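# Move one bottle from the cabinet onto the bench

## Task

Remove exactly one bottle from the cabinet and leave it standing upright on the bench. The other two bottles must remain inside the cabinet.

## Robot and tools

ROBOT. Two arms, left_arm and right_arm, each ride a carriage on one floor track. The track runs along y at x = 0. left_rail carries left_arm and is always the carriage on the +y side. right_rail carries right_arm. These names do not match the sides seen in images. Each arm base sits at x = 0, y = its carriage's position_m, z = 0.04 m, facing +x. The carriages cannot pass each other, and the clearance check keeps them roughly 0.7 to 0.78 m apart.

SCENE FRAME. Fixed to the table, in metres. The table top is z = 0, +z is up, +x is the direction the arms face, +y is to their left. The table edge is at x = 0.17. Reported positions can be a few centimetres off.

GRIPPER AXES. The fingers point along the gripper's own +z and close along its y. end_effector_position is the point between closed pads. Fingertips extend about 33 mm past it at small openings and about 9 mm past it when fully open. Pads on the part near the fingertips give a true grip. Deeper in, the fingers fold and grip unreliably. A fingertip pushed into a surface folds with little resistance.

ROW FORMAT (execute_actions and move). One row is a single list of 18 numbers, each in [-1, 1], covering both arms. Give all 18 even if one arm stays still. Order: left dx, dy, dz, rx, ry, rz, left gripper position, force_limit, speed, then the same nine for the right arm. dx..rz are offsets, not poses. They count from that arm's Hand target as it stood when the action or move began, in that Hand target's own axes. 1.0 is 0.6 m of translation or 180 degrees. rx, ry, rz form one rotation vector. Within one action every row counts from the same start. A new action starts from the new Hand target, so repeating an offset moves the arm again. Six zeros re-request the current Hand target. Commanded orientation is clipped to within 32 degrees of the measured one on each step.

GRIPPER NUMBERS are absolute commands, not offsets. position: +1 is fully open (140 mm), about -0.8 is where the pads touch, -1 closes until blocked. force_limit: -1 is about 14 N, 0 about 40 N, +1 about 58 N for a slow close; faster closes squeeze harder. speed: -1 is about 30 mm/s, 0 about 140, +1 about 250. Both force_limit and speed start at +1. To leave a gripper unchanged, resend its last three values, because 0 is a real command. To grip harder while holding, raise force_limit and change position slightly, for example -1 to -0.98.

execute_actions(actions, cameras). Each action may contain:
- rows: up to 15 rows, one per control step of 1/30 s.
- steps: 1 to 450, default 15. After the last row the arms keep heading for the last row's target.
- until: conditions on left_rail or right_rail fields, e.g. {"left_rail": {"position_status": ["!=", "moving"]}}, or {"all": {"status": "ended"}} / {"any": {"status": "ended"}}. Numbers need a comparison operator.
- device commands: left_rail / right_rail with position_m (absolute place on the track; left -0.8 to 1.5, right -1.5 to 0.8), speed_m_s (0.01 to 1), acceleration_factor (0.1 to 1), or {"stop": true}.
An out-of-range value refuses the whole call. An empty actions list returns images and the scene number. cameras: names from cam_high, cam_low, cam_front, cam_side, cam_left_wrist, cam_right_wrist, or ["all"].

DRIVING. Send position_m, then an action that waits with until position_status != moving. Move the arm to scene points only after arrival. A row target rides with its carriage.

move(target, speed, blend, stop_force, zero, blocking, cameras). Moves each gripper in a straight line.
- target: one 18-number row, or up to 15 rows. Every row is an offset from the Hand targets at the start of the move, not from the previous row.
- speed: path top speed in m/s, 0.002 to 3.6, default 0.25. One value, or one per target.
- blend: corner rounding in m for lists; 0 means stop at each target.
- stop_force: 3 to 120 N, shared by both arms. Ends an arm's path when its wrist senses that much push against its motion. It is unreliable while the gripper rotates. Omit it when pulling away from a contact.
- zero: re-zero the force reference before the move (default true).
- blocking: false returns after about 0.5 s. Cannot be combined with stop_force.
The result adds a move: line such as done, off_target, held or fault. Paths do not avoid obstacles. Go around an arm's own base, not close past it.

OTHER TOOLS.
- wait(seconds): 0 to 10. Lets devices and moves continue.
- stop(): brakes a running move. It does not stop carriages.
- zoom_image(camera, region=[x0,y0,x1,y1]): pixels, at most 504 by 504, from a camera in the latest images.
- zero_wrist_force(arm): arm is left_arm or right_arm.
- finished_scene(scene): 1 or 2. Call it only when the bottle stands upright on its own and the other two are still inside.

RESULT LINES.
- end_effector_position: metres. end_effector_quat_wxyz: orientation. Velocities follow.
- Hand target: the pose the next offsets count from.
- Tool commands: current gripper commands.
- object_status: 0 moving, 1 blocked while opening, 2 blocked while closing (an object is likely held), 3 reached position or pads met.
- position_measured: counts, where 3 is open, about 139 is 60 mm, 200 is 20 mm and 230 is pads touching.
- Joint positions: rail, then six joints in rad. Torques are in N m.
- Wrist force and Wrist torque: in gripper axes.
- Wrist depth: a 7x7 grid of distances in mm.
- Rail position_status: moving, done, contact_stop, time_out, stopped_with_arm, stopped_for_other_arm or stopped_for_other_carriage. position_answer: taken or not_taken.

AVOID.
- Letting anything fall, or setting it down off the table, including on the track or the metal strip. This fails the task.
- Forces near 150 N or joint torque at its limit (139 N m on the large joints, 26 N m on the wrist joints). Either causes a 10 s arm stop.
- Commanding targets past a firm contact.
- Any contact between the two arms or their carriages.
- Sudden row jumps while holding a part. Ramp offsets by small increments instead.
- Long holds with an outstretched arm, which can overheat a motor (MOTOR HOT warning, brake stop at 85 °C).

Each tool is called after "Request:" as name([rows], argument=value, ...), one row to a line, values as JSON.

## Session

Request:
execute_actions(actions=[])

Scene clock: 0.00 s.
left_arm: end_effector_position=(+0.3456, +1.0254, +0.5800) position_measured=3 object_status=3 end_effector_quat_wxyz=(+0.000, +0.000, +1.000, +0.000) | right_arm: end_effector_position=(+0.3456, -1.1114, +0.5800) position_measured=3 object_status=3 end_effector_quat_wxyz=(+0.000, +0.000, +1.000, +0.000)
Joint positions: left_arm=[0.998 -0.316 -1.725 0.971 -0.816 -1.571 -0.316] | right_arm=[-1.139 -0.316 -1.725 0.971 -0.816 -1.571 -0.316]
Joint velocities: within noise
Joint torques (N m): no reading
Wrist force (N): no reading
Wrist torque (N m): no reading
Wrist force, peak (N): no reading
Wrist depth (mm): cam_left_wrist=[665 659 648 648 633 631 624 / 692 671 698 672 671 667 656 / 726 738 722 718 731 703 690 / 769 141 762 759 731 - 126 / - 131 817 809 795 769 120 / - 875 859 856 844 838 844 / - 1913 1929 1853 1883 1824 1824] | cam_right_wrist=[611 614 584 628 636 647 634 / 636 640 661 680 640 667 - / 663 684 706 695 641 709 - / 108 137 745 711 - 140 113 / 105 745 789 795 789 - 102 / 1578 1758 854 848 1743 1965 97 / 1758 1787 1817 1787 1864 1832 -]
Hand target: left_arm +0.3456, +1.0254, +0.5800; +0.000, +0.000, +1.000, +0.000 | right_arm +0.3456, -1.1114, +0.5800; +0.000, +0.000, +1.000, +0.000
Tool commands: left_gripper/position=+1.0 left_gripper/force_limit=+1.0 left_gripper/speed=+1.0 right_gripper/position=+1.0 right_gripper/force_limit=+1.0 right_gripper/speed=+1.0
left_rail: position_m=0.998 position_status=done
right_rail: position_m=-1.139 position_status=done

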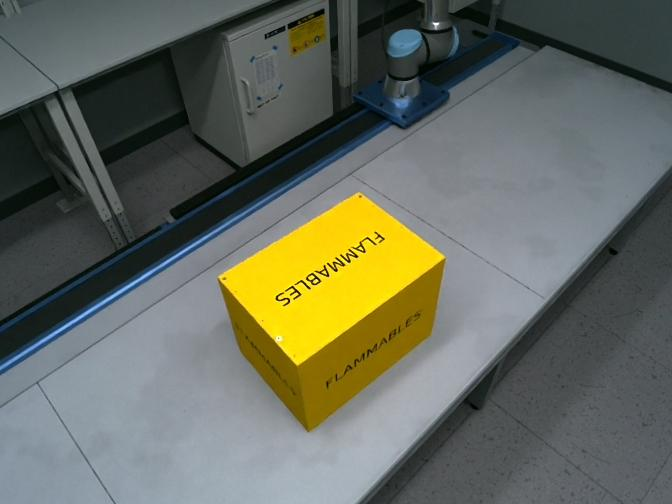

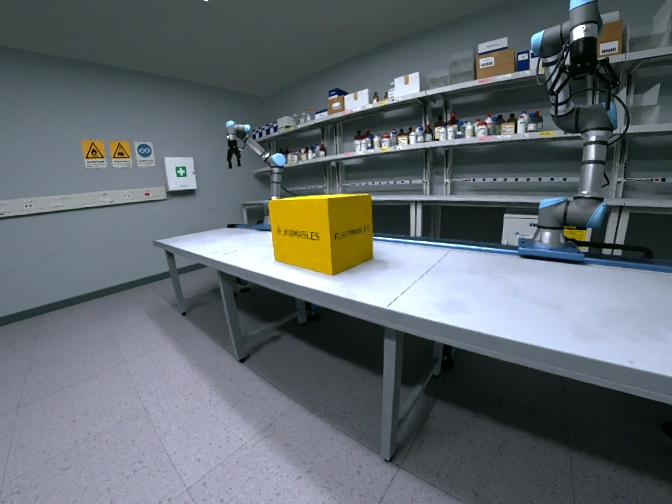

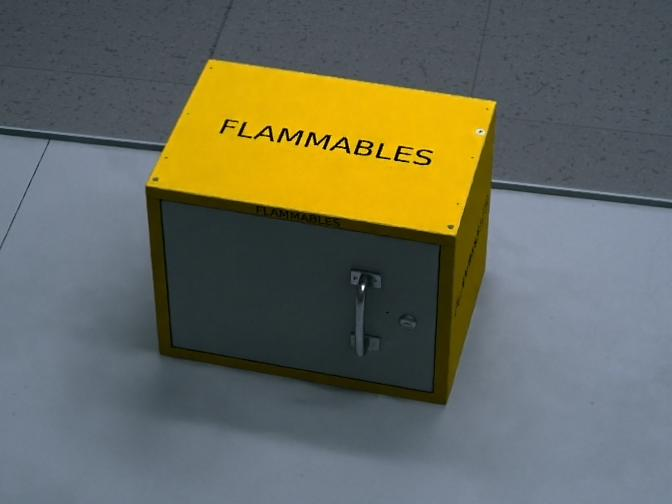

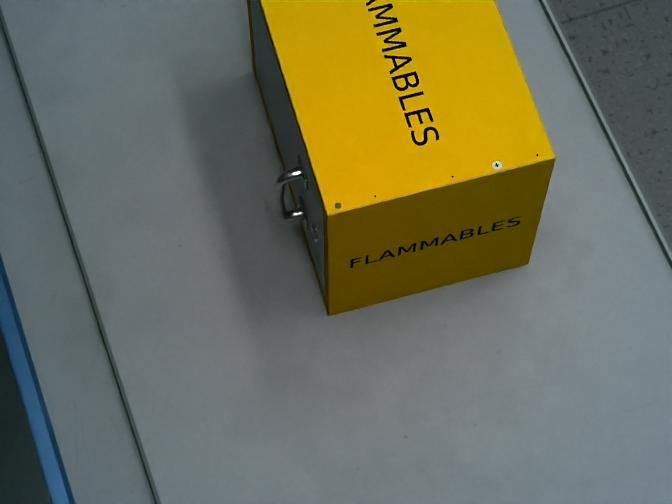

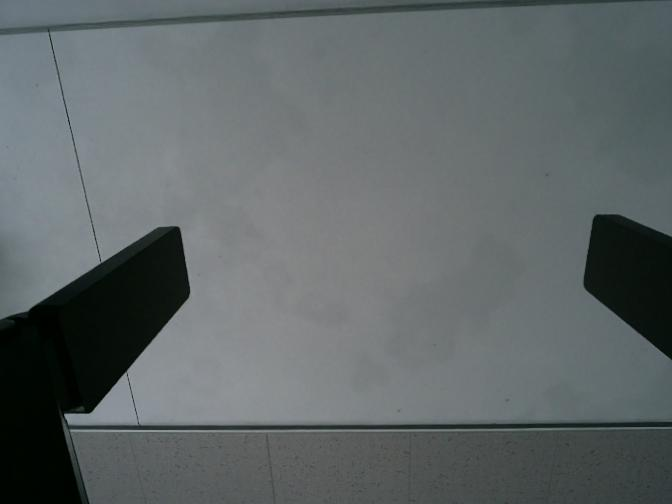

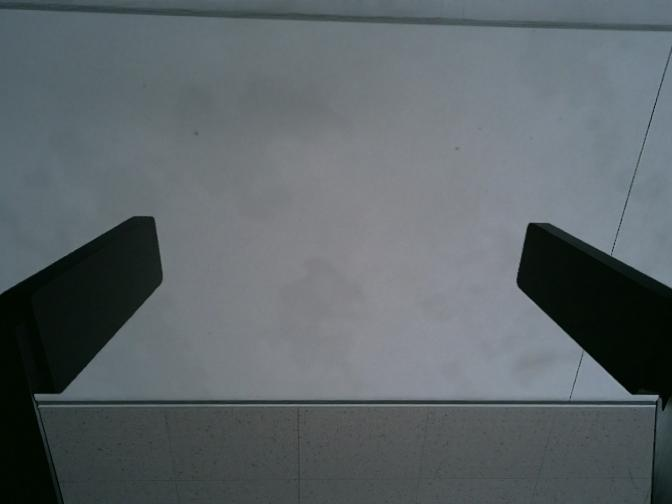

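Request:
zoom_image(camera="cam_front", region=[300, 220, 460, 400])

Request:
zoom_image(camera="cam_front", region=[140, 170, 300, 360])

Request:
zoom_image(camera="cam_side", region=[240, 140, 360, 280])

Scaled by 2.800 from the camera's 672x504 image, which has a finer 960x720 frame.

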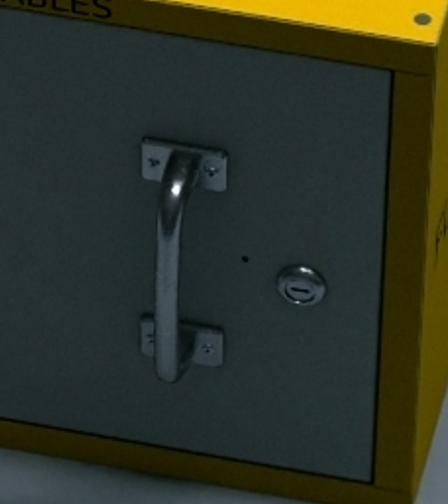

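Scaled by 2.653 from the camera's 672x504 image, which has a finer 960x720 frame.

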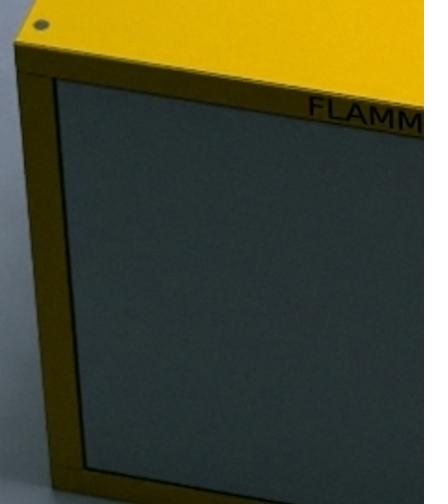

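Scaled by 3.600 from the camera's 672x504 image, which has a finer 960x720 frame.

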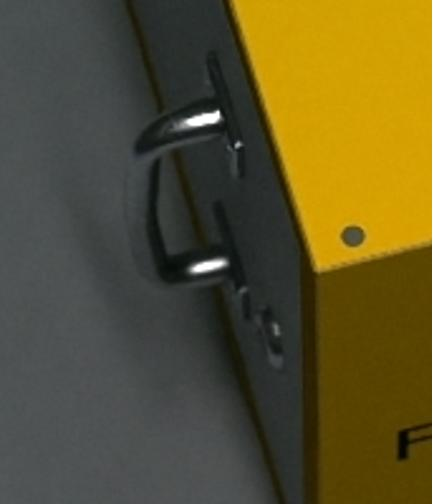

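Request:
execute_actions([
  {"left_rail": {"position_m": 0.85, "speed_m_s": 0.3, "acceleration_factor": 0.5}, "steps": 200, "until": {"left_rail": {"position_status": ["!=", "moving"]}}},
])

Scene clock: 14.27 s.
left_arm: end_effector_position=(+0.3456, +0.8773, +0.5800) position_measured=3 object_status=3 end_effector_quat_wxyz=(+0.000, +0.000, +1.000, +0.000) | right_arm: end_effector_position=(+0.3456, -1.1114, +0.5800) position_measured=3 object_status=3 end_effector_quat_wxyz=(+0.000, +0.000, +1.000, +0.000)
Joint positions: left_arm=[0.85 -0.316 -1.725 0.971 -0.816 -1.571 -0.316] | right_arm=[-1.139 -0.316 -1.725 0.971 -0.816 -1.571 -0.316]
Joint torques (N m): left_arm=[-2.2 -13.8 -19.26 -3.1 0.08 0.31] | right_arm=[-0.85 -11.79 -17.31 -2.72 0.01 -0.05]
Wrist force (N): left_arm=[-0.3 -0.2 0.1] | right_arm=[0.4 0.0 0.0]
Wrist torque (N m): left_arm=[-0.04 0.06 0.00] | right_arm=[0.01 -0.08 0.00]
Wrist force, peak (N): left_arm=[-0.1 1.0 0.1] | right_arm=[0.5 -0.4 0.3]
Wrist depth (mm): cam_left_wrist=[665 657 648 648 638 623 629 / 698 694 672 669 678 659 663 / 694 722 720 718 703 700 698 / 769 142 767 754 759 738 126 / - 122 806 803 790 784 120 / - 878 938 850 841 841 841 / - 1929 1913 1883 1824 1853 1853] | cam_right_wrist=[611 616 614 643 621 618 627 / - 640 649 645 684 676 - / 665 - - 684 704 711 653 / - 137 792 713 - 132 721 / 105 775 828 - - 813 102 / 1787 1758 1702 1689 1638 1743 - / 1787 1787 1802 1848 1913 1880 -]
Hand target: left_arm +0.3456, +0.8773, +0.5800; +0.000, +0.000, +1.000, +0.000 | right_arm +0.3456, -1.1114, +0.5800; +0.000, +0.000, +1.000, +0.000
Tool commands: left_gripper/position=+1.0 left_gripper/force_limit=+1.0 left_gripper/speed=+1.0 right_gripper/position=+1.0 right_gripper/force_limit=+1.0 right_gripper/speed=+1.0
left_rail: position_m=0.850 speed_m_s=0.30 position_status=done
right_rail: position_m=-1.139 position_status=done

Request:
move(target=[0.076, -0.7955, 0.2667, 0.01697, -0.19396, 0.05382, 1, 1, 1, 0, 0, 0, 0, 0, 0, 1, 1, 1], speed=0.2, cameras=["cam_front", "cam_left_wrist", "cam_low"])

Scene clock: 17.93 s.
left_arm: end_effector_position=(+0.3000, +0.4001, +0.4200) position_measured=3 object_status=3 end_effector_quat_wxyz=(+0.299, +0.083, +0.950, -0.026) | right_arm: end_effector_position=(+0.3456, -1.1114, +0.5800) position_measured=3 object_status=3 end_effector_quat_wxyz=(+0.000, +0.000, +1.000, +0.000)
Joint positions: left_arm=[0.85 -1.592 -1.743 1.633 -1.567 -0.968 -1.385] | right_arm=[-1.139 -0.316 -1.725 0.971 -0.816 -1.571 -0.316]
Joint torques (N m): left_arm=[-8.81 -10.95 -37.38 -5.42 3.66 1.55] | right_arm=[-1.03 -12.17 -17.35 -2.74 0.01 -0.1]
Wrist force (N): left_arm=[0.2 -1.2 -0.2] | right_arm=[0.2 0.0 0.0]
Wrist torque (N m): left_arm=[-0.19 -0.20 0.28] | right_arm=[-0.01 -0.04 0.00]
Wrist force, peak (N): left_arm=[1.1 -2.3 0.3] | right_arm=[0.4 -0.3 0.3]
Wrist depth (mm): cam_left_wrist=[501 502 502 495 502 498 493 / 577 564 546 564 571 578 573 / 515 500 474 665 686 694 678 / 455 142 420 809 844 820 126 / - 131 442 2674 2802 2737 120 / - 638 4058 3922 3513 3411 4441 / - 6361 - - - - -] | cam_right_wrist=[599 602 587 594 601 630 630 / 643 643 686 661 630 659 653 / 680 - - 682 695 702 713 / - 134 745 730 - 140 112 / 105 783 775 767 - 804 102 / 1758 1702 1522 1965 1716 1663 - / 1787 1864 1848 1880 1832 1848 -]
Hand target: left_arm +0.3000, +0.3999, +0.4200; +0.300, +0.083, +0.950, -0.026 | right_arm +0.3456, -1.1114, +0.5800; +0.000, +0.000, +1.000, +0.000
Off the commanded pose: left_arm 0.000 m, 0 deg | right_arm 0.000 m, 0 deg.
left_rail: position_m=0.850 speed_m_s=0.30 position_status=done
right_rail: position_m=-1.139 position_status=done
move: done
camera_calibration:
cam_left_wrist: T_world_to_cam=[[0.232685, 0.972492, -0.010851, -0.435383], [0.561576, -0.12524, 0.817892, -0.46052], [0.794034, -0.196405, -0.575269, 0.226461], [0, 0, 0, 1]] pos_world=[0.180105, 0.410209, 0.502207]
Images, in order (width x height): cam_low 672x504, cam_front 672x504, cam_left_wrist 672x504.

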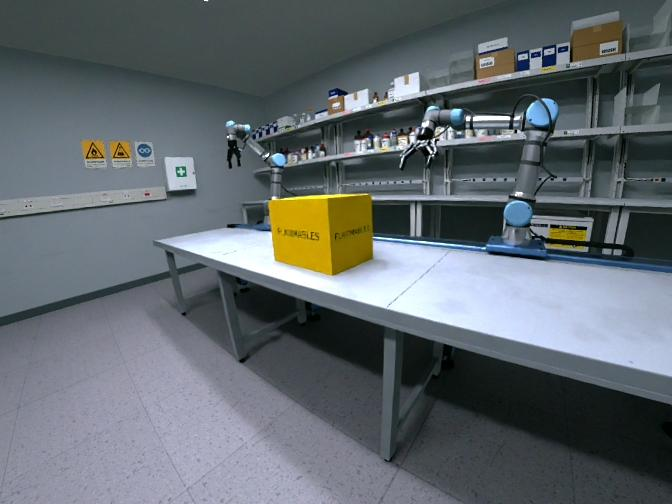

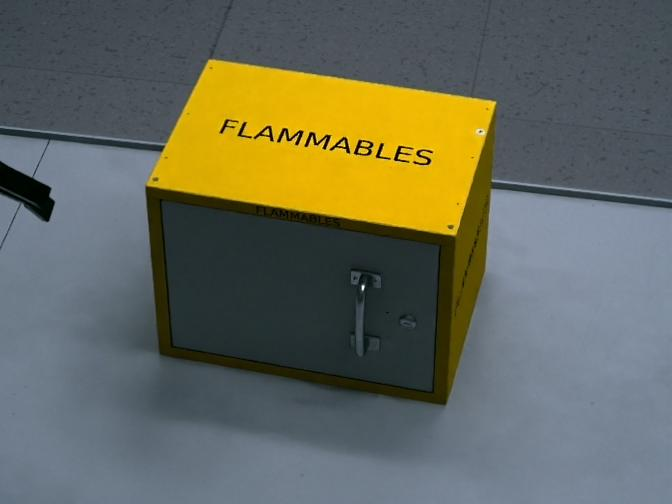

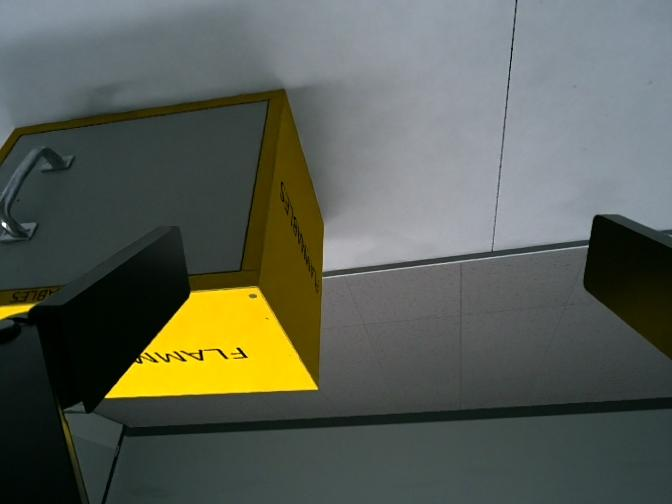

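Request:
move(target=[0.1142, -0.5936, 0.2659, 0.04129, -0.13855, 0.03783, 1, 1, 1, 0, 0, 0, 0, 0, 0, 1, 1, 1], speed=0.2, cameras=["cam_front", "cam_left_wrist", "cam_side", "cam_low"])

Scene clock: 21.40 s.
left_arm: end_effector_position=(+0.2730, +0.0432, +0.2500) position_measured=3 object_status=3 end_effector_quat_wxyz=(+0.492, +0.150, +0.853, -0.087) | right_arm: end_effector_position=(+0.3456, -1.1114, +0.5800) position_measured=3 object_status=3 end_effector_quat_wxyz=(+0.000, +0.000, +1.000, +0.000)
Joint positions: left_arm=[0.85 -1.731 -0.931 1.376 -2.331 -0.554 -1.205] | right_arm=[-1.139 -0.316 -1.725 0.971 -0.816 -1.571 -0.316]
Joint torques (N m): left_arm=[4.14 -45.15 -33.97 -5.25 4.59 1.41] | right_arm=[-1.07 -11.68 -17.16 -2.75 -0.03 -0.23]
Wrist force (N): left_arm=[0.9 -1.2 -0.2] | right_arm=[0.3 0.0 0.1]
Wrist torque (N m): left_arm=[-0.17 -0.28 0.18] | right_arm=[0.01 -0.06 0.00]
Wrist force, peak (N): left_arm=[1.8 -2.2 0.5] | right_arm=[0.2 0.0 0.5]
Wrist depth (mm): cam_left_wrist=[388 388 394 381 361 337 314 / 509 509 485 385 353 328 305 / 742 745 641 372 343 319 297 / - 141 377 362 332 312 126 / - 122 365 347 322 301 120 / - 2836 - - - - - / - 3989 - - - - -] | cam_right_wrist=[616 616 609 627 630 630 625 / - 643 653 645 661 - 657 / 684 693 - 695 661 - - / - 127 740 - 740 132 728 / 105 801 - 801 - - 102 / - 1689 1676 851 1716 1613 - / 1772 1848 1817 1772 1817 1817 -]
Hand target: left_arm +0.2730, +0.0431, +0.2500; +0.492, +0.150, +0.853, -0.087 | right_arm +0.3456, -1.1114, +0.5800; +0.000, +0.000, +1.000, +0.000
Off the commanded pose: left_arm 0.000 m, 0 deg | right_arm 0.000 m, 0 deg.
left_rail: position_m=0.850 speed_m_s=0.30 position_status=done
right_rail: position_m=-1.139 position_status=done
move: done
camera_calibration:
cam_left_wrist: T_world_to_cam=[[0.39694, 0.91771, 0.0157165, -0.13292], [0.155747, -0.0842211, 0.9842, -0.283586], [0.904534, -0.388221, -0.176362, -0.0417349], [0, 0, 0, 1]] pos_world=[0.13468, 0.0818955, 0.273834]
Images, in order (width x height): cam_low 672x504, cam_front 672x504, cam_side 672x504, cam_left_wrist 672x504.

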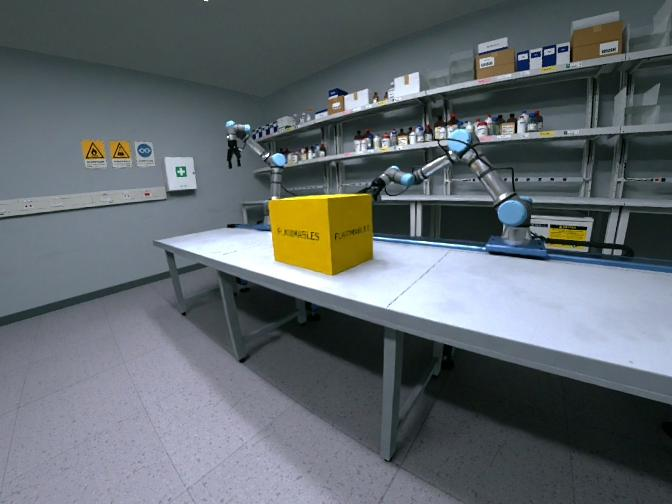

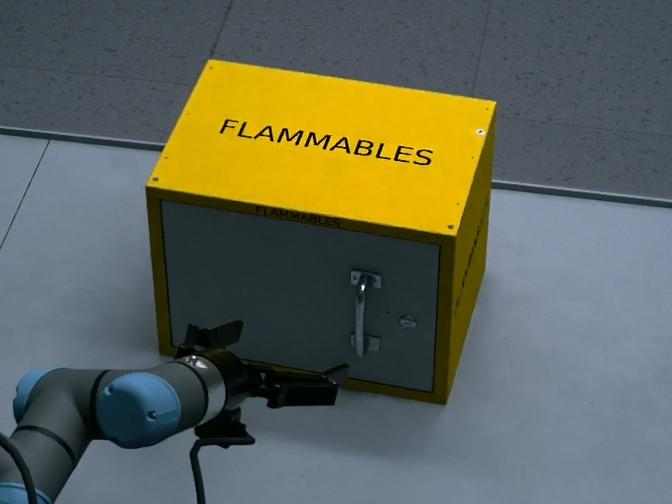

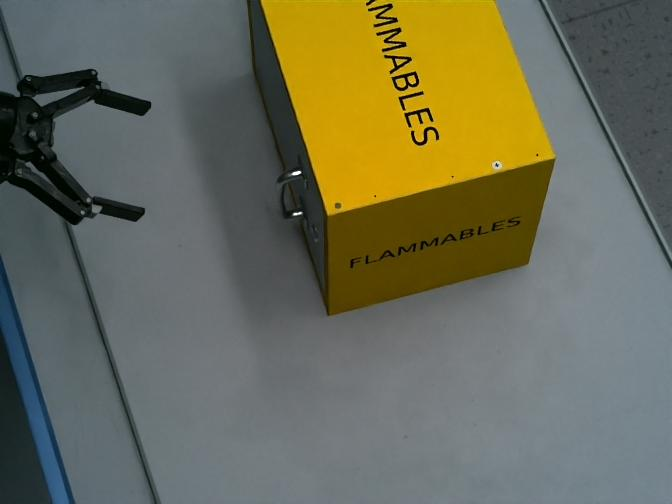

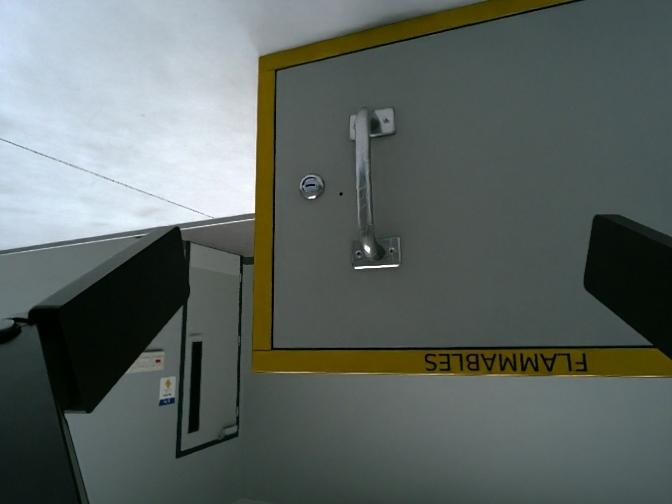

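Request:
zoom_image(camera="cam_left_wrist", region=[280, 80, 460, 300])

Request:
zoom_image(camera="cam_side", region=[240, 140, 360, 280])

Scaled by 2.291 from the camera's 672x504 image, which has a finer 960x720 frame.

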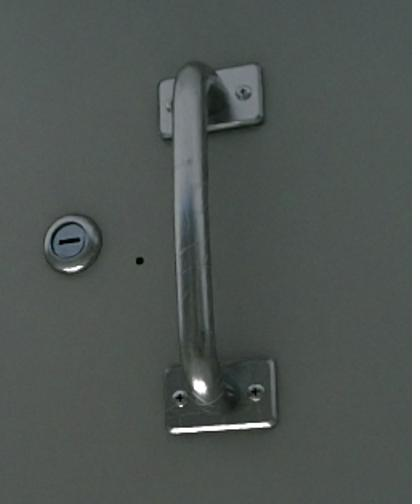

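Scaled by 3.600 from the camera's 672x504 image, which has a finer 960x720 frame.

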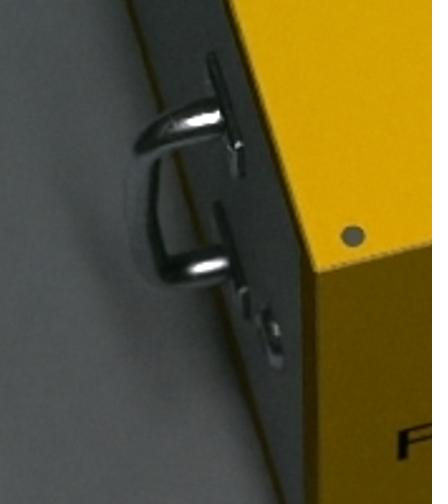

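Request:
move(target=[-0.00623, -0.04045, 0.12747, -0.04811, 0, -0.02778, 0, -0.5, -0.5, 0, 0, 0, 0, 0, 0, 1, 1, 1], speed=0.1, cameras=["cam_front", "cam_left_wrist", "cam_side"])

Scene clock: 34.47 s.
left_arm: end_effector_position=(+0.3287, -0.0030, +0.2150) position_measured=129 object_status=3 end_effector_quat_wxyz=(+0.498, +0.076, +0.863, -0.044) | right_arm: end_effector_position=(+0.3456, -1.1114, +0.5800) position_measured=3 object_status=3 end_effector_quat_wxyz=(+0.000, +0.000, +1.000, +0.000)
Joint positions: left_arm=[0.85 -1.658 -0.698 1.009 -2.032 -0.53 -1.397] | right_arm=[-1.139 -0.316 -1.725 0.971 -0.816 -1.571 -0.316]
Joint torques (N m): left_arm=[5.57 -54.74 -36.1 -1.19 4.43 -1.19] | right_arm=[-1.19 -12.22 -17.1 -2.64 0.04 -0.27]
Wrist force (N): left_arm=[0.9 -1.3 0.1] | right_arm=[0.1 -0.3 0.1]
Wrist torque (N m): left_arm=[-0.18 -0.20 0.35] | right_arm=[-0.06 -0.02 0.00]
Wrist force, peak (N): left_arm=[1.0 -1.7 0.3] | right_arm=[0.6 -0.3 0.0]
Wrist depth (mm): cam_left_wrist=[335 338 325 313 305 292 282 / 440 445 319 308 292 284 273 / 643 652 305 295 284 276 266 / 3796 4129 118 287 277 126 257 / - 90 94 276 268 116 85 / - 75 68 271 262 - - / - - - - - - -] | cam_right_wrist=[611 621 612 616 632 612 643 / 641 647 641 649 673 663 638 / 678 688 691 - - 709 - / 108 136 702 725 - 132 756 / 105 778 - 835 804 150 102 / 1743 851 1772 1729 1533 1743 - / 1787 1772 1802 1802 1880 1880 -]
Hand target: left_arm +0.3287, -0.0030, +0.2150; +0.498, +0.075, +0.863, -0.044 | right_arm +0.3456, -1.1114, +0.5800; +0.000, +0.000, +1.000, +0.000
Off the commanded pose: left_arm 0.000 m, 0 deg | right_arm 0.000 m, 0 deg.
left_rail: position_m=0.850 speed_m_s=0.30 position_status=done
right_rail: position_m=-1.139 position_status=done
move: done
camera_calibration:
cam_left_wrist: T_world_to_cam=[[0.231803, 0.972637, 0.0156396, -0.0576638], [0.167818, -0.0558211, 0.984236, -0.265614], [0.958178, -0.225524, -0.176165, -0.133371], [0, 0, 0, 1]] pos_world=[0.185735, 0.0111806, 0.238834]
Images, in order (width x height): cam_front 672x504, cam_side 672x504, cam_left_wrist 672x504.

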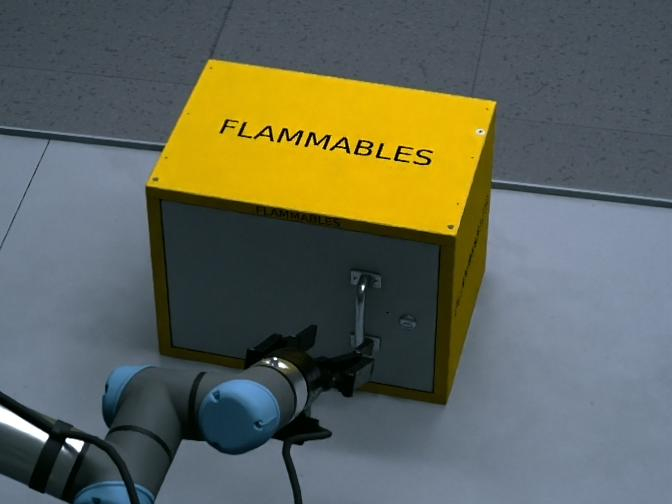

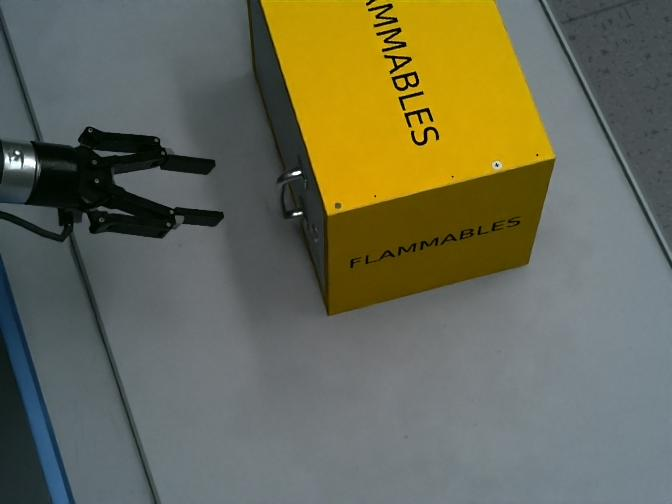

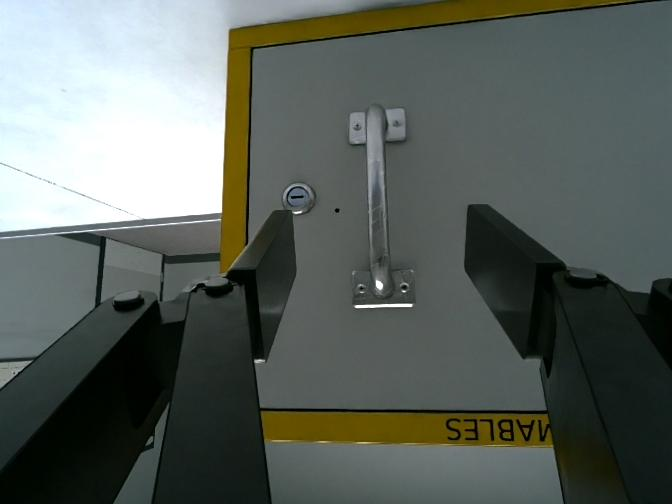

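Request:
move(target=[0, 0, 0.1633, 0, 0, 0, 0, -0.5, -0.5, 0, 0, 0, 0, 0, 0, 1, 1, 1], speed=0.04, stop_force=12, cameras=["cam_front", "cam_left_wrist", "cam_side"])

Scene clock: 38.50 s.
left_arm: end_effector_position=(+0.4123, -0.0178, +0.1660) position_measured=129 object_status=3 end_effector_quat_wxyz=(+0.498, +0.075, +0.863, -0.044) | right_arm: end_effector_position=(+0.3456, -1.1114, +0.5800) position_measured=3 object_status=3 end_effector_quat_wxyz=(+0.000, +0.000, +1.000, +0.000)
Joint positions: left_arm=[0.85 -1.554 -0.556 0.912 -2.244 -0.554 -1.202] | right_arm=[-1.139 -0.316 -1.725 0.971 -0.816 -1.571 -0.316]
Joint torques (N m): left_arm=[5.91 -56.97 -34.1 -5.21 -0.26 1.79] | right_arm=[-0.67 -12.29 -17 -2.74 0.04 -0.33]
Wrist force (N): left_arm=[0.8 -1.3 -0.1] | right_arm=[0.2 -0.2 -0.1]
Wrist torque (N m): left_arm=[-0.20 -0.22 0.20] | right_arm=[-0.04 -0.04 0.00]
Wrist force, peak (N): left_arm=[1.0 -1.6 -0.4] | right_arm=[0.5 -0.1 0.4]
Wrist depth (mm): cam_left_wrist=[266 266 230 221 211 204 196 / 349 350 221 213 204 197 190 / 506 467 214 204 197 191 185 / 798 214 139 198 189 126 179 / - 90 94 193 184 116 85 / - 75 68 186 178 - - / - - - 181 176 - -] | cam_right_wrist=[599 606 614 616 623 632 636 / - 682 659 649 636 669 653 / - 697 - 697 - 702 700 / - 133 756 - 753 146 112 / 105 780 - - - - 102 / 1743 1864 851 1787 1676 1817 - / 1817 1817 1817 1802 1864 1948 -]
Hand target: left_arm +0.4123, -0.0178, +0.1660; +0.498, +0.075, +0.863, -0.044 | right_arm +0.3456, -1.1114, +0.5800; +0.000, +0.000, +1.000, +0.000
Off the commanded pose: left_arm 0.000 m, 0 deg | right_arm 0.000 m, 0 deg.
left_rail: position_m=0.850 speed_m_s=0.30 position_status=done
right_rail: position_m=-1.139 position_status=done
move: done
camera_calibration:
cam_left_wrist: T_world_to_cam=[[0.231632, 0.972676, 0.0157491, -0.061855], [0.167905, -0.0559207, 0.984216, -0.232263], [0.958204, -0.225331, -0.176271, -0.225432], [0, 0, 0, 1]] pos_world=[0.269335, -0.00362026, 0.189834]
Images, in order (width x height): cam_front 672x504, cam_side 672x504, cam_left_wrist 672x504.

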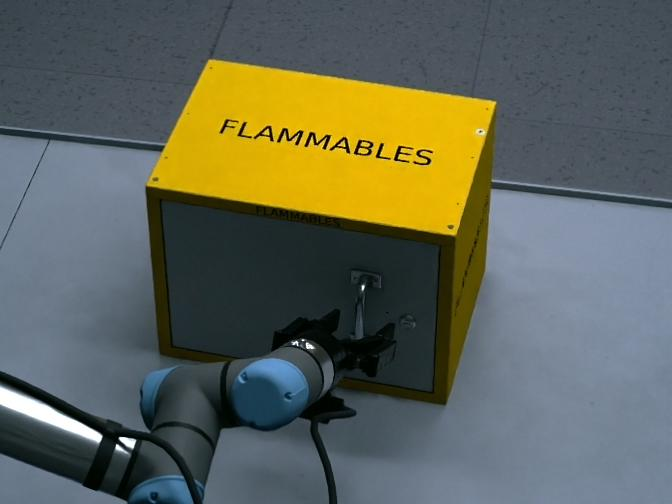

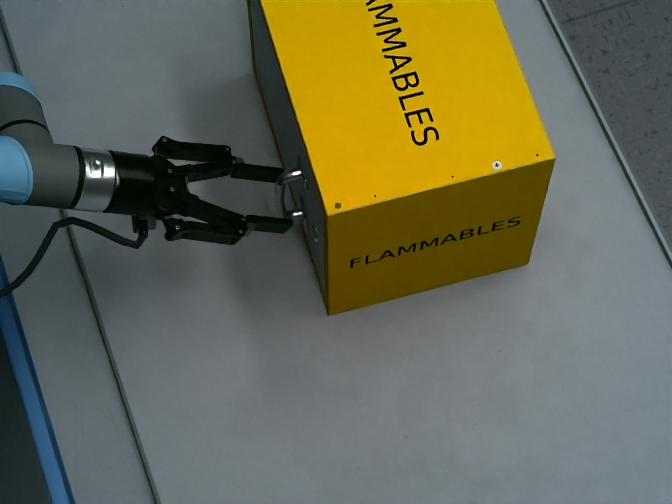

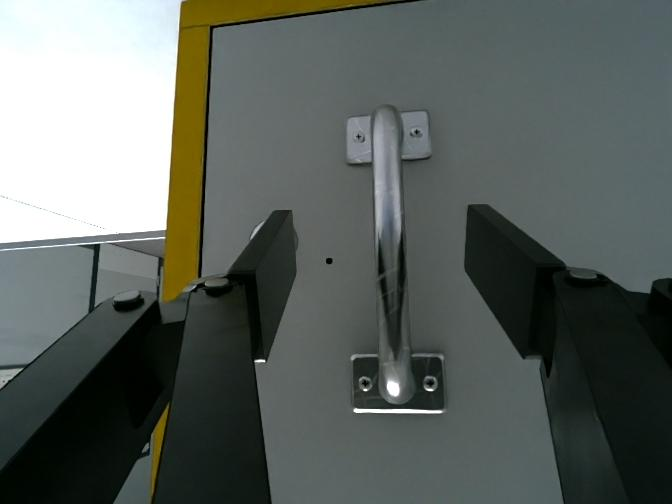

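Request:
move(target=[0, 0.0058, 0, 0, 0, 0, 0, -0.5, -0.5, 0, 0, 0, 0, 0, 0, 1, 1, 1], speed=0.03)

Request:
execute_actions([
  {"rows": [[0, 0, 0, 0, 0, 0, -1, -0.5, -1, 0, 0, 0, 0, 0, 0, 1, 1, 1]], "steps": 120},
], cameras=["cam_left_wrist", "cam_side"])

Scene clock: 39.87 s.
left_arm: end_effector_position=(+0.4129, -0.0144, +0.1660) position_measured=129 object_status=3 end_effector_quat_wxyz=(+0.498, +0.075, +0.863, -0.044) | right_arm: end_effector_position=(+0.3456, -1.1114, +0.5800) position_measured=3 object_status=3 end_effector_quat_wxyz=(+0.000, +0.000, +1.000, +0.000)
Joint positions: left_arm=[0.85 -1.553 -0.565 0.929 -2.254 -0.554 -1.2] | right_arm=[-1.139 -0.316 -1.725 0.971 -0.816 -1.571 -0.316]
Joint torques (N m): left_arm=[4.9 -74.13 -14.13 -4.86 0.1 1.67] | right_arm=[-0.84 -12.29 -17.13 -2.7 0.04 -0.38]
Wrist force (N): left_arm=[0.7 -1.0 -0.4] | right_arm=[0.2 -0.2 0.0]
Wrist torque (N m): left_arm=[-0.14 -0.20 0.19] | right_arm=[-0.04 -0.05 0.00]
Wrist force, peak (N): left_arm=[1.1 -1.3 0.0] | right_arm=[0.3 -0.4 0.4]
Wrist depth (mm): cam_left_wrist=[265 255 230 220 211 203 196 / 350 330 220 212 204 196 189 / 506 432 214 205 197 191 184 / 754 212 139 199 191 126 178 / - 90 94 193 185 116 85 / - 75 68 186 179 - - / - - - 181 175 - -] | cam_right_wrist=[612 606 618 597 621 634 621 / - 680 657 659 663 - 682 / - 686 684 702 704 - 645 / 108 137 740 753 716 132 117 / 105 801 764 - - 801 102 / 1729 841 2079 1451 868 1758 - / 1802 1848 1802 1832 1864 1848 -]
Hand target: left_arm +0.4129, -0.0144, +0.1660; +0.498, +0.075, +0.863, -0.044 | right_arm +0.3456, -1.1114, +0.5800; +0.000, +0.000, +1.000, +0.000
Off the commanded pose: left_arm 0.000 m, 0 deg | right_arm 0.000 m, 0 deg.
left_rail: position_m=0.850 speed_m_s=0.30 position_status=done
right_rail: position_m=-1.139 position_status=done
move: done

Scene clock: 44.07 s.
left_arm: end_effector_position=(+0.4129, -0.0144, +0.1660) position_measured=213 object_status=2 end_effector_quat_wxyz=(+0.498, +0.075, +0.863, -0.044) | right_arm: end_effector_position=(+0.3456, -1.1114, +0.5800) position_measured=3 object_status=3 end_effector_quat_wxyz=(+0.000, +0.000, +1.000, +0.000)
Joint positions: left_arm=[0.85 -1.553 -0.565 0.93 -2.255 -0.554 -1.2] | right_arm=[-1.139 -0.316 -1.725 0.971 -0.816 -1.571 -0.316]
Joint torques (N m): left_arm=[-9.03 -64.76 -34.5 -4.65 0.01 1.57] | right_arm=[-0.61 -12.6 -17.06 -2.57 -0.06 -0.49]
Wrist force (N): left_arm=[2.8 9.5 -6.5] | right_arm=[-0.1 -0.1 0.1]
Wrist torque (N m): left_arm=[-0.38 -0.15 0.05] | right_arm=[-0.03 0.03 0.01]
Wrist force, peak (N): left_arm=[3.1 10.1 -6.8] | right_arm=[0.2 -0.5 0.1]
Wrist depth (mm): cam_left_wrist=[266 256 229 220 212 204 196 / 350 329 221 213 204 197 190 / 506 433 213 205 197 190 184 / 3097 212 206 141 154 185 178 / - 207 87 80 89 82 86 / - - 73 63 - - 68 / - - 66 - - - 64] | cam_right_wrist=[611 621 645 604 636 634 634 / - 632 663 680 655 669 - / 704 688 676 - - - 716 / - 127 - - 745 140 111 / 105 - - 789 - - 102 / 1676 1663 1716 1522 1817 1772 - / 1758 1802 1832 1817 1864 1864 -]
Hand target: left_arm +0.4129, -0.0144, +0.1660; +0.498, +0.075, +0.863, -0.044 | right_arm +0.3456, -1.1114, +0.5800; +0.000, +0.000, +1.000, +0.000
Off the commanded pose: left_arm 0.000 m, 0 deg | right_arm 0.000 m, 0 deg.
left_rail: position_m=0.850 speed_m_s=0.30 position_status=done
right_rail: position_m=-1.139 position_status=done
camera_calibration:
cam_left_wrist: T_world_to_cam=[[0.231725, 0.972654, 0.0157306, -0.065323], [0.1679, -0.0559181, 0.984217, -0.232172], [0.958182, -0.225426, -0.176266, -0.225235], [0, 0, 0, 1]] pos_world=[0.269935, -0.000219851, 0.189834]
Images, in order (width x height): cam_side 672x504, cam_left_wrist 672x504.

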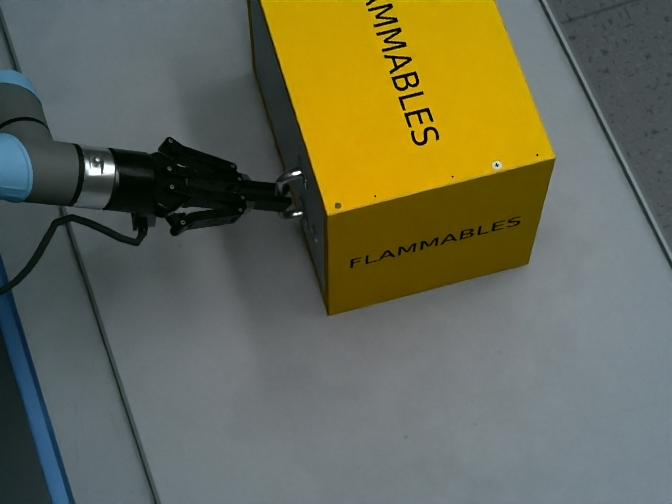

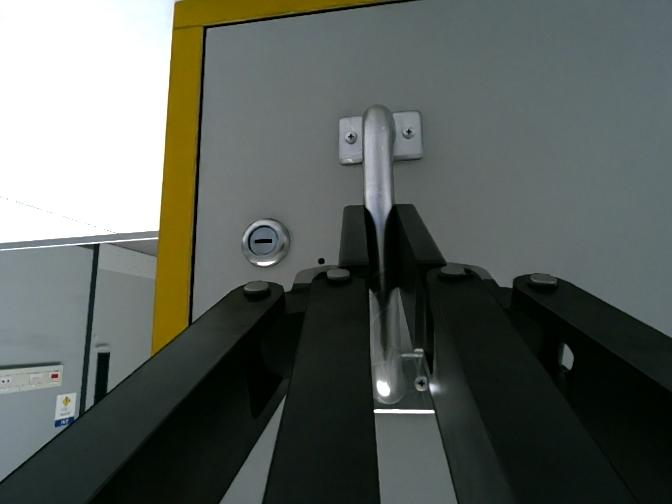

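Request:
move(target=[0.01923, 0.00795, -0.03332, 0.02406, 0, 0.01389, -1, -0.5, -1, 0, 0, 0, 0, 0, 0, 1, 1, 1], speed=0.02, stop_force=45, cameras=["cam_front", "cam_left_wrist", "cam_side"])

Scene clock: 48.50 s.
left_arm: end_effector_position=(+0.3910, -0.0057, +0.1660) position_measured=213 object_status=2 end_effector_quat_wxyz=(+0.496, +0.113, +0.859, -0.065) | right_arm: end_effector_position=(+0.3456, -1.1114, +0.5800) position_measured=3 object_status=3 end_effector_quat_wxyz=(+0.000, +0.000, +1.000, +0.000)
Joint positions: left_arm=[0.85 -1.574 -0.634 1.091 -2.445 -0.578 -1.084] | right_arm=[-1.139 -0.316 -1.725 0.971 -0.816 -1.571 -0.316]
Joint torques (N m): left_arm=[6.81 -72.4 -8.39 -1.9 4.37 1.67] | right_arm=[-0.72 -11.99 -17.39 -2.55 0.04 -0.5]
Wrist force (N): left_arm=[1.9 -26.7 2.8] | right_arm=[0.0 -0.1 0.0]
Wrist torque (N m): left_arm=[0.32 -0.18 0.16] | right_arm=[-0.02 -0.02 0.00]
Wrist force, peak (N): left_arm=[1.0 -29.3 2.4] | right_arm=[0.2 -0.5 0.3]
Wrist depth (mm): cam_left_wrist=[266 267 230 220 211 203 196 / 350 351 220 213 203 197 189 / 506 511 213 204 197 190 185 / 826 832 206 140 155 185 179 / - - 87 80 83 82 86 / - - 72 63 - - 68 / - - 66 - - - 64] | cam_right_wrist=[- - - 621 625 628 634 / 645 651 659 659 655 663 665 / 695 - 691 695 695 - 709 / 713 134 743 702 - 132 738 / 105 816 865 - - - 102 / 1613 1802 1880 1601 1787 1663 97 / 1772 1880 1787 1817 1832 1896 -]
Hand target: left_arm +0.3910, -0.0057, +0.1660; +0.496, +0.113, +0.859, -0.065 | right_arm +0.3456, -1.1114, +0.5800; +0.000, +0.000, +1.000, +0.000
Off the commanded pose: left_arm 0.000 m, 0 deg | right_arm 0.000 m, 0 deg.
left_rail: position_m=0.850 speed_m_s=0.30 position_status=done
right_rail: position_m=-1.139 position_status=done
move: done
camera_calibration:
cam_left_wrist: T_world_to_cam=[[0.315586, 0.948767, 0.01571, -0.101578], [0.162401, -0.0703159, 0.984216, -0.225939], [0.934896, -0.308054, -0.176271, -0.19365], [0, 0, 0, 1]] pos_world=[0.249792, 0.0208325, 0.189834]
Images, in order (width x height): cam_front 672x504, cam_side 672x504, cam_left_wrist 672x504.

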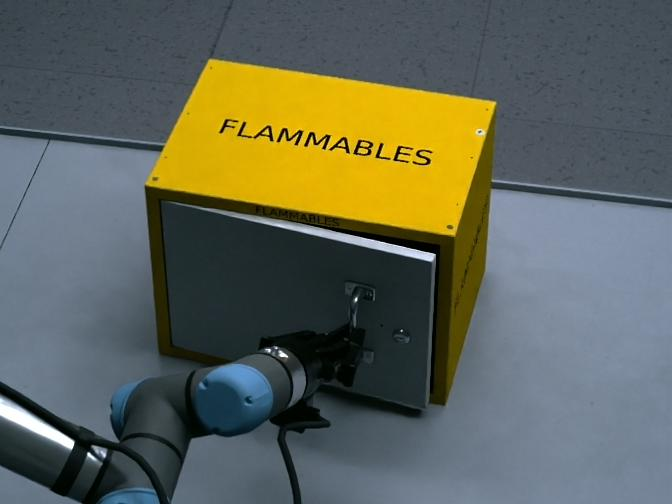

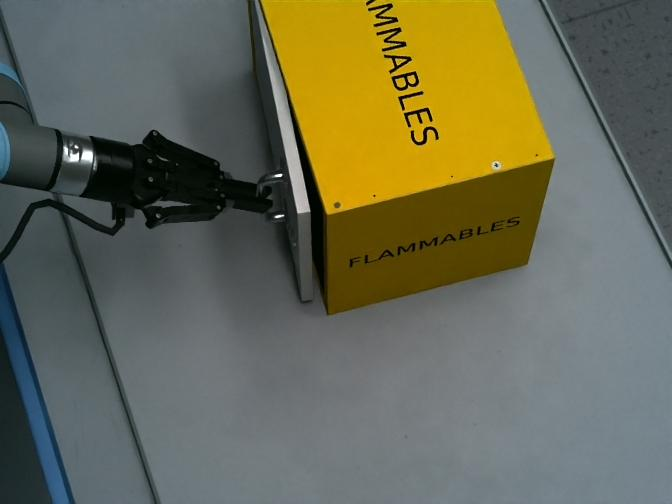

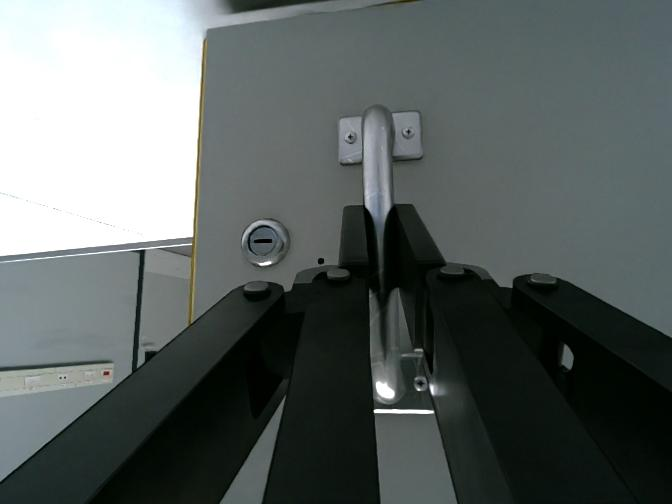

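Request:
move(target=[0, -0.002, 0, 0, 0, 0, -1, -0.5, -1, 0, 0, 0, 0, 0, 0, 1, 1, 1], speed=0.02)

Scene clock: 49.43 s.
left_arm: end_effector_position=(+0.3908, -0.0066, +0.1660) position_measured=213 object_status=2 end_effector_quat_wxyz=(+0.496, +0.113, +0.859, -0.065) | right_arm: end_effector_position=(+0.3456, -1.1114, +0.5800) position_measured=3 object_status=3 end_effector_quat_wxyz=(+0.000, +0.000, +1.000, +0.000)
Joint positions: left_arm=[0.85 -1.574 -0.632 1.087 -2.442 -0.578 -1.085] | right_arm=[-1.139 -0.316 -1.725 0.971 -0.816 -1.571 -0.316]
Joint torques (N m): left_arm=[-14.05 -55.13 -37.08 -3.94 2.61 -1.23] | right_arm=[-0.65 -12.5 -17.21 -2.54 -0.01 -0.5]
Wrist force (N): left_arm=[3.2 12.9 -1.5] | right_arm=[0.0 0.0 0.0]
Wrist torque (N m): left_arm=[-0.37 -0.12 0.10] | right_arm=[-0.01 -0.01 0.00]
Wrist force, peak (N): left_arm=[1.6 -27.1 2.8] | right_arm=[0.5 -0.1 0.1]
Wrist depth (mm): cam_left_wrist=[266 268 229 220 211 203 196 / 349 351 220 212 204 196 189 / 507 515 213 204 196 191 184 / 779 752 206 140 138 184 178 / - - 87 80 83 82 86 / - - 72 63 - - 68 / - - 66 - - - 64] | cam_right_wrist=[634 616 611 599 634 628 638 / 651 - 651 659 - - 691 / - - - - 716 709 - / - 133 748 728 745 140 740 / 105 - 780 819 789 - 102 / 1663 1625 1716 848 1772 2206 - / 1817 1772 1787 1817 1802 1896 -]
Hand target: left_arm +0.3907, -0.0068, +0.1660; +0.496, +0.113, +0.859, -0.065 | right_arm +0.3456, -1.1114, +0.5800; +0.000, +0.000, +1.000, +0.000
Off the commanded pose: left_arm 0.000 m, 0 deg | right_arm 0.000 m, 0 deg.
left_rail: position_m=0.850 speed_m_s=0.30 position_status=done
right_rail: position_m=-1.139 position_status=done
move: done

Request:
move(target=[0.01941, 0.00771, -0.03362, 0.02406, 0, 0.01389, -1, -0.5, -1, 0, 0, 0, 0, 0, 0, 1, 1, 1], speed=0.02, stop_force=50)

Scene clock: 53.83 s.
left_arm: end_effector_position=(+0.3694, +0.0037, +0.1660) position_measured=213 object_status=2 end_effector_quat_wxyz=(+0.492, +0.150, +0.853, -0.087) | right_arm: end_effector_position=(+0.3456, -1.1114, +0.5800) position_measured=3 object_status=3 end_effector_quat_wxyz=(+0.000, +0.000, +1.000, +0.000)
Joint positions: left_arm=[0.85 -1.594 -0.692 1.229 -2.615 -0.609 -0.976] | right_arm=[-1.139 -0.316 -1.725 0.971 -0.816 -1.571 -0.316]
Joint torques (N m): left_arm=[2.55 -71.94 -10.56 -3.35 4.14 1.81] | right_arm=[-0.92 -12.21 -17.52 -2.49 -0.06 -0.57]
Wrist force (N): left_arm=[2.8 -19.9 3.8] | right_arm=[0.2 -0.3 -0.2]
Wrist torque (N m): left_arm=[0.16 -0.11 0.14] | right_arm=[-0.05 -0.05 0.00]
Wrist force, peak (N): left_arm=[2.5 -27.0 3.3] | right_arm=[0.4 -0.1 0.3]
Wrist depth (mm): cam_left_wrist=[266 268 229 220 211 203 196 / 349 353 220 213 204 196 189 / 512 508 213 205 197 190 185 / 823 826 206 141 154 185 178 / - - 87 80 83 82 86 / - - 72 63 - - 68 / - - 66 - - - 64] | cam_right_wrist=[614 625 609 616 625 623 632 / 628 651 665 661 659 678 641 / 700 678 691 667 704 - - / 706 127 - 759 753 132 108 / 105 - - 783 775 - 102 / 1832 1716 1601 858 861 1743 97 / 1787 1743 1864 1848 1848 1832 -]
Hand target: left_arm +0.3694, +0.0037, +0.1660; +0.492, +0.150, +0.853, -0.087 | right_arm +0.3456, -1.1114, +0.5800; +0.000, +0.000, +1.000, +0.000
Off the commanded pose: left_arm 0.000 m, 0 deg | right_arm 0.000 m, 0 deg.
left_rail: position_m=0.850 speed_m_s=0.30 position_status=done
right_rail: position_m=-1.139 position_status=done
move: done

Request:
move(target=[0.01944, 0.0056, -0.03368, 0.02406, 0, 0.01389, -1, -0.5, -1, 0, 0, 0, 0, 0, 0, 1, 1, 1], speed=0.02, stop_force=50, cameras=["cam_front", "cam_low"])

Scene clock: 57.40 s.
left_arm: end_effector_position=(+0.3486, +0.0148, +0.1660) position_measured=213 object_status=2 end_effector_quat_wxyz=(+0.488, +0.187, +0.845, -0.108) | right_arm: end_effector_position=(+0.3456, -1.1114, +0.5800) position_measured=3 object_status=3 end_effector_quat_wxyz=(+0.000, +0.000, +1.000, +0.000)
Joint positions: left_arm=[0.85 -1.611 -0.746 1.356 -2.77 -0.645 -0.874] | right_arm=[-1.139 -0.316 -1.725 0.971 -0.816 -1.571 -0.316]
Joint torques (N m): left_arm=[5.11 -69.54 -9.31 -3.82 5.53 1.82] | right_arm=[-1.09 -12.54 -16.87 -2.45 -0.1 -0.66]
Wrist force (N): left_arm=[4.3 -22.3 4.8] | right_arm=[0.1 0.1 0.1]
Wrist torque (N m): left_arm=[0.15 -0.04 0.15] | right_arm=[0.04 -0.01 0.00]
Wrist force, peak (N): left_arm=[3.4 -26.5 3.9] | right_arm=[0.5 -0.3 0.2]
Wrist depth (mm): cam_left_wrist=[267 268 229 221 212 204 196 / 350 351 220 212 204 197 189 / 509 513 213 205 196 191 184 / 919 912 205 126 123 185 178 / - - 87 79 83 82 86 / - - 72 63 - - 68 / - - 66 - - - 64] | cam_right_wrist=[- 596 - - 627 638 632 / 657 653 643 - 665 657 667 / 684 684 709 688 680 730 733 / 108 133 691 743 - 140 740 / 105 - - 775 807 807 102 / 1787 1787 1743 1802 2020 1787 - / 1787 1716 1848 1864 1802 1948 -]
Hand target: left_arm +0.3486, +0.0148, +0.1660; +0.488, +0.187, +0.845, -0.108 | right_arm +0.3456, -1.1114, +0.5800; +0.000, +0.000, +1.000, +0.000
Off the commanded pose: left_arm 0.000 m, 0 deg | right_arm 0.000 m, 0 deg.
left_rail: position_m=0.850 speed_m_s=0.30 position_status=done
right_rail: position_m=-1.139 position_status=done
move: done
Images, in order (width x height): cam_low 672x504, cam_front 672x504.

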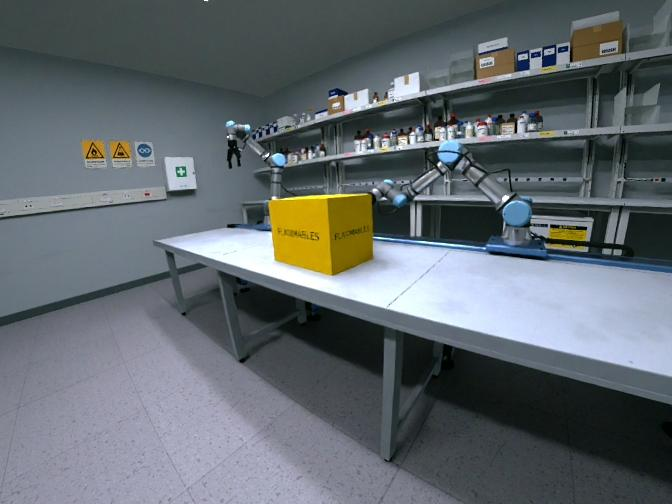

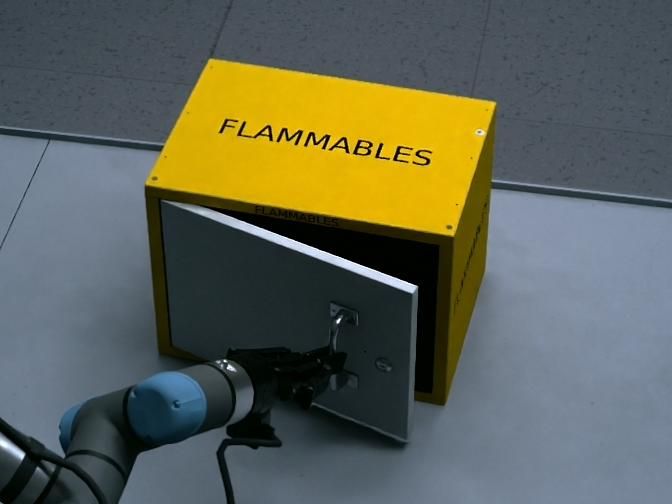

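Request:
move(target=[0.01944, 0.0044, -0.03368, 0.02406, 0, 0.01389, -1, -0.5, -1, 0, 0, 0, 0, 0, 0, 1, 1, 1], speed=0.02, stop_force=50)

Scene clock: 60.97 s.
left_arm: end_effector_position=(+0.3286, +0.0271, +0.1660) position_measured=213 object_status=2 end_effector_quat_wxyz=(+0.483, +0.224, +0.836, -0.129) | right_arm: end_effector_position=(+0.3456, -1.1114, +0.5800) position_measured=3 object_status=3 end_effector_quat_wxyz=(+0.000, +0.000, +1.000, +0.000)
Joint positions: left_arm=[0.85 -1.626 -0.795 1.472 -2.911 -0.687 -0.78] | right_arm=[-1.139 -0.316 -1.725 0.971 -0.816 -1.571 -0.316]
Joint torques (N m): left_arm=[-7.66 -70.28 -16.26 -6.27 1.58 1.73] | right_arm=[-0.75 -12.78 -17.23 -2.48 0.05 -0.76]
Wrist force (N): left_arm=[6.5 -2.8 5.7] | right_arm=[0.4 0.0 0.3]
Wrist torque (N m): left_arm=[-0.11 -0.11 0.10] | right_arm=[0.01 -0.08 0.00]
Wrist force, peak (N): left_arm=[5.2 -24.4 4.7] | right_arm=[0.3 -0.4 0.3]
Wrist depth (mm): cam_left_wrist=[265 267 230 221 211 204 196 / 351 353 221 213 203 197 189 / 512 516 213 206 196 190 184 / 795 803 205 141 154 185 178 / 2942 - 87 80 83 82 86 / - - 72 63 - - 68 / - - 66 - - - 64] | cam_right_wrist=[597 586 599 621 621 636 634 / 634 700 - 661 659 657 661 / - - 691 711 669 - - / - 127 767 748 - 132 751 / 105 816 801 - - 798 102 / 1663 1702 1663 1702 1743 1864 - / 1787 1848 1832 1832 1848 1848 -]
Hand target: left_arm +0.3286, +0.0271, +0.1660; +0.483, +0.224, +0.836, -0.129 | right_arm +0.3456, -1.1114, +0.5800; +0.000, +0.000, +1.000, +0.000
Off the commanded pose: left_arm 0.000 m, 0 deg | right_arm 0.000 m, 0 deg.
left_rail: position_m=0.850 speed_m_s=0.30 position_status=done
right_rail: position_m=-1.139 position_status=done
move: done


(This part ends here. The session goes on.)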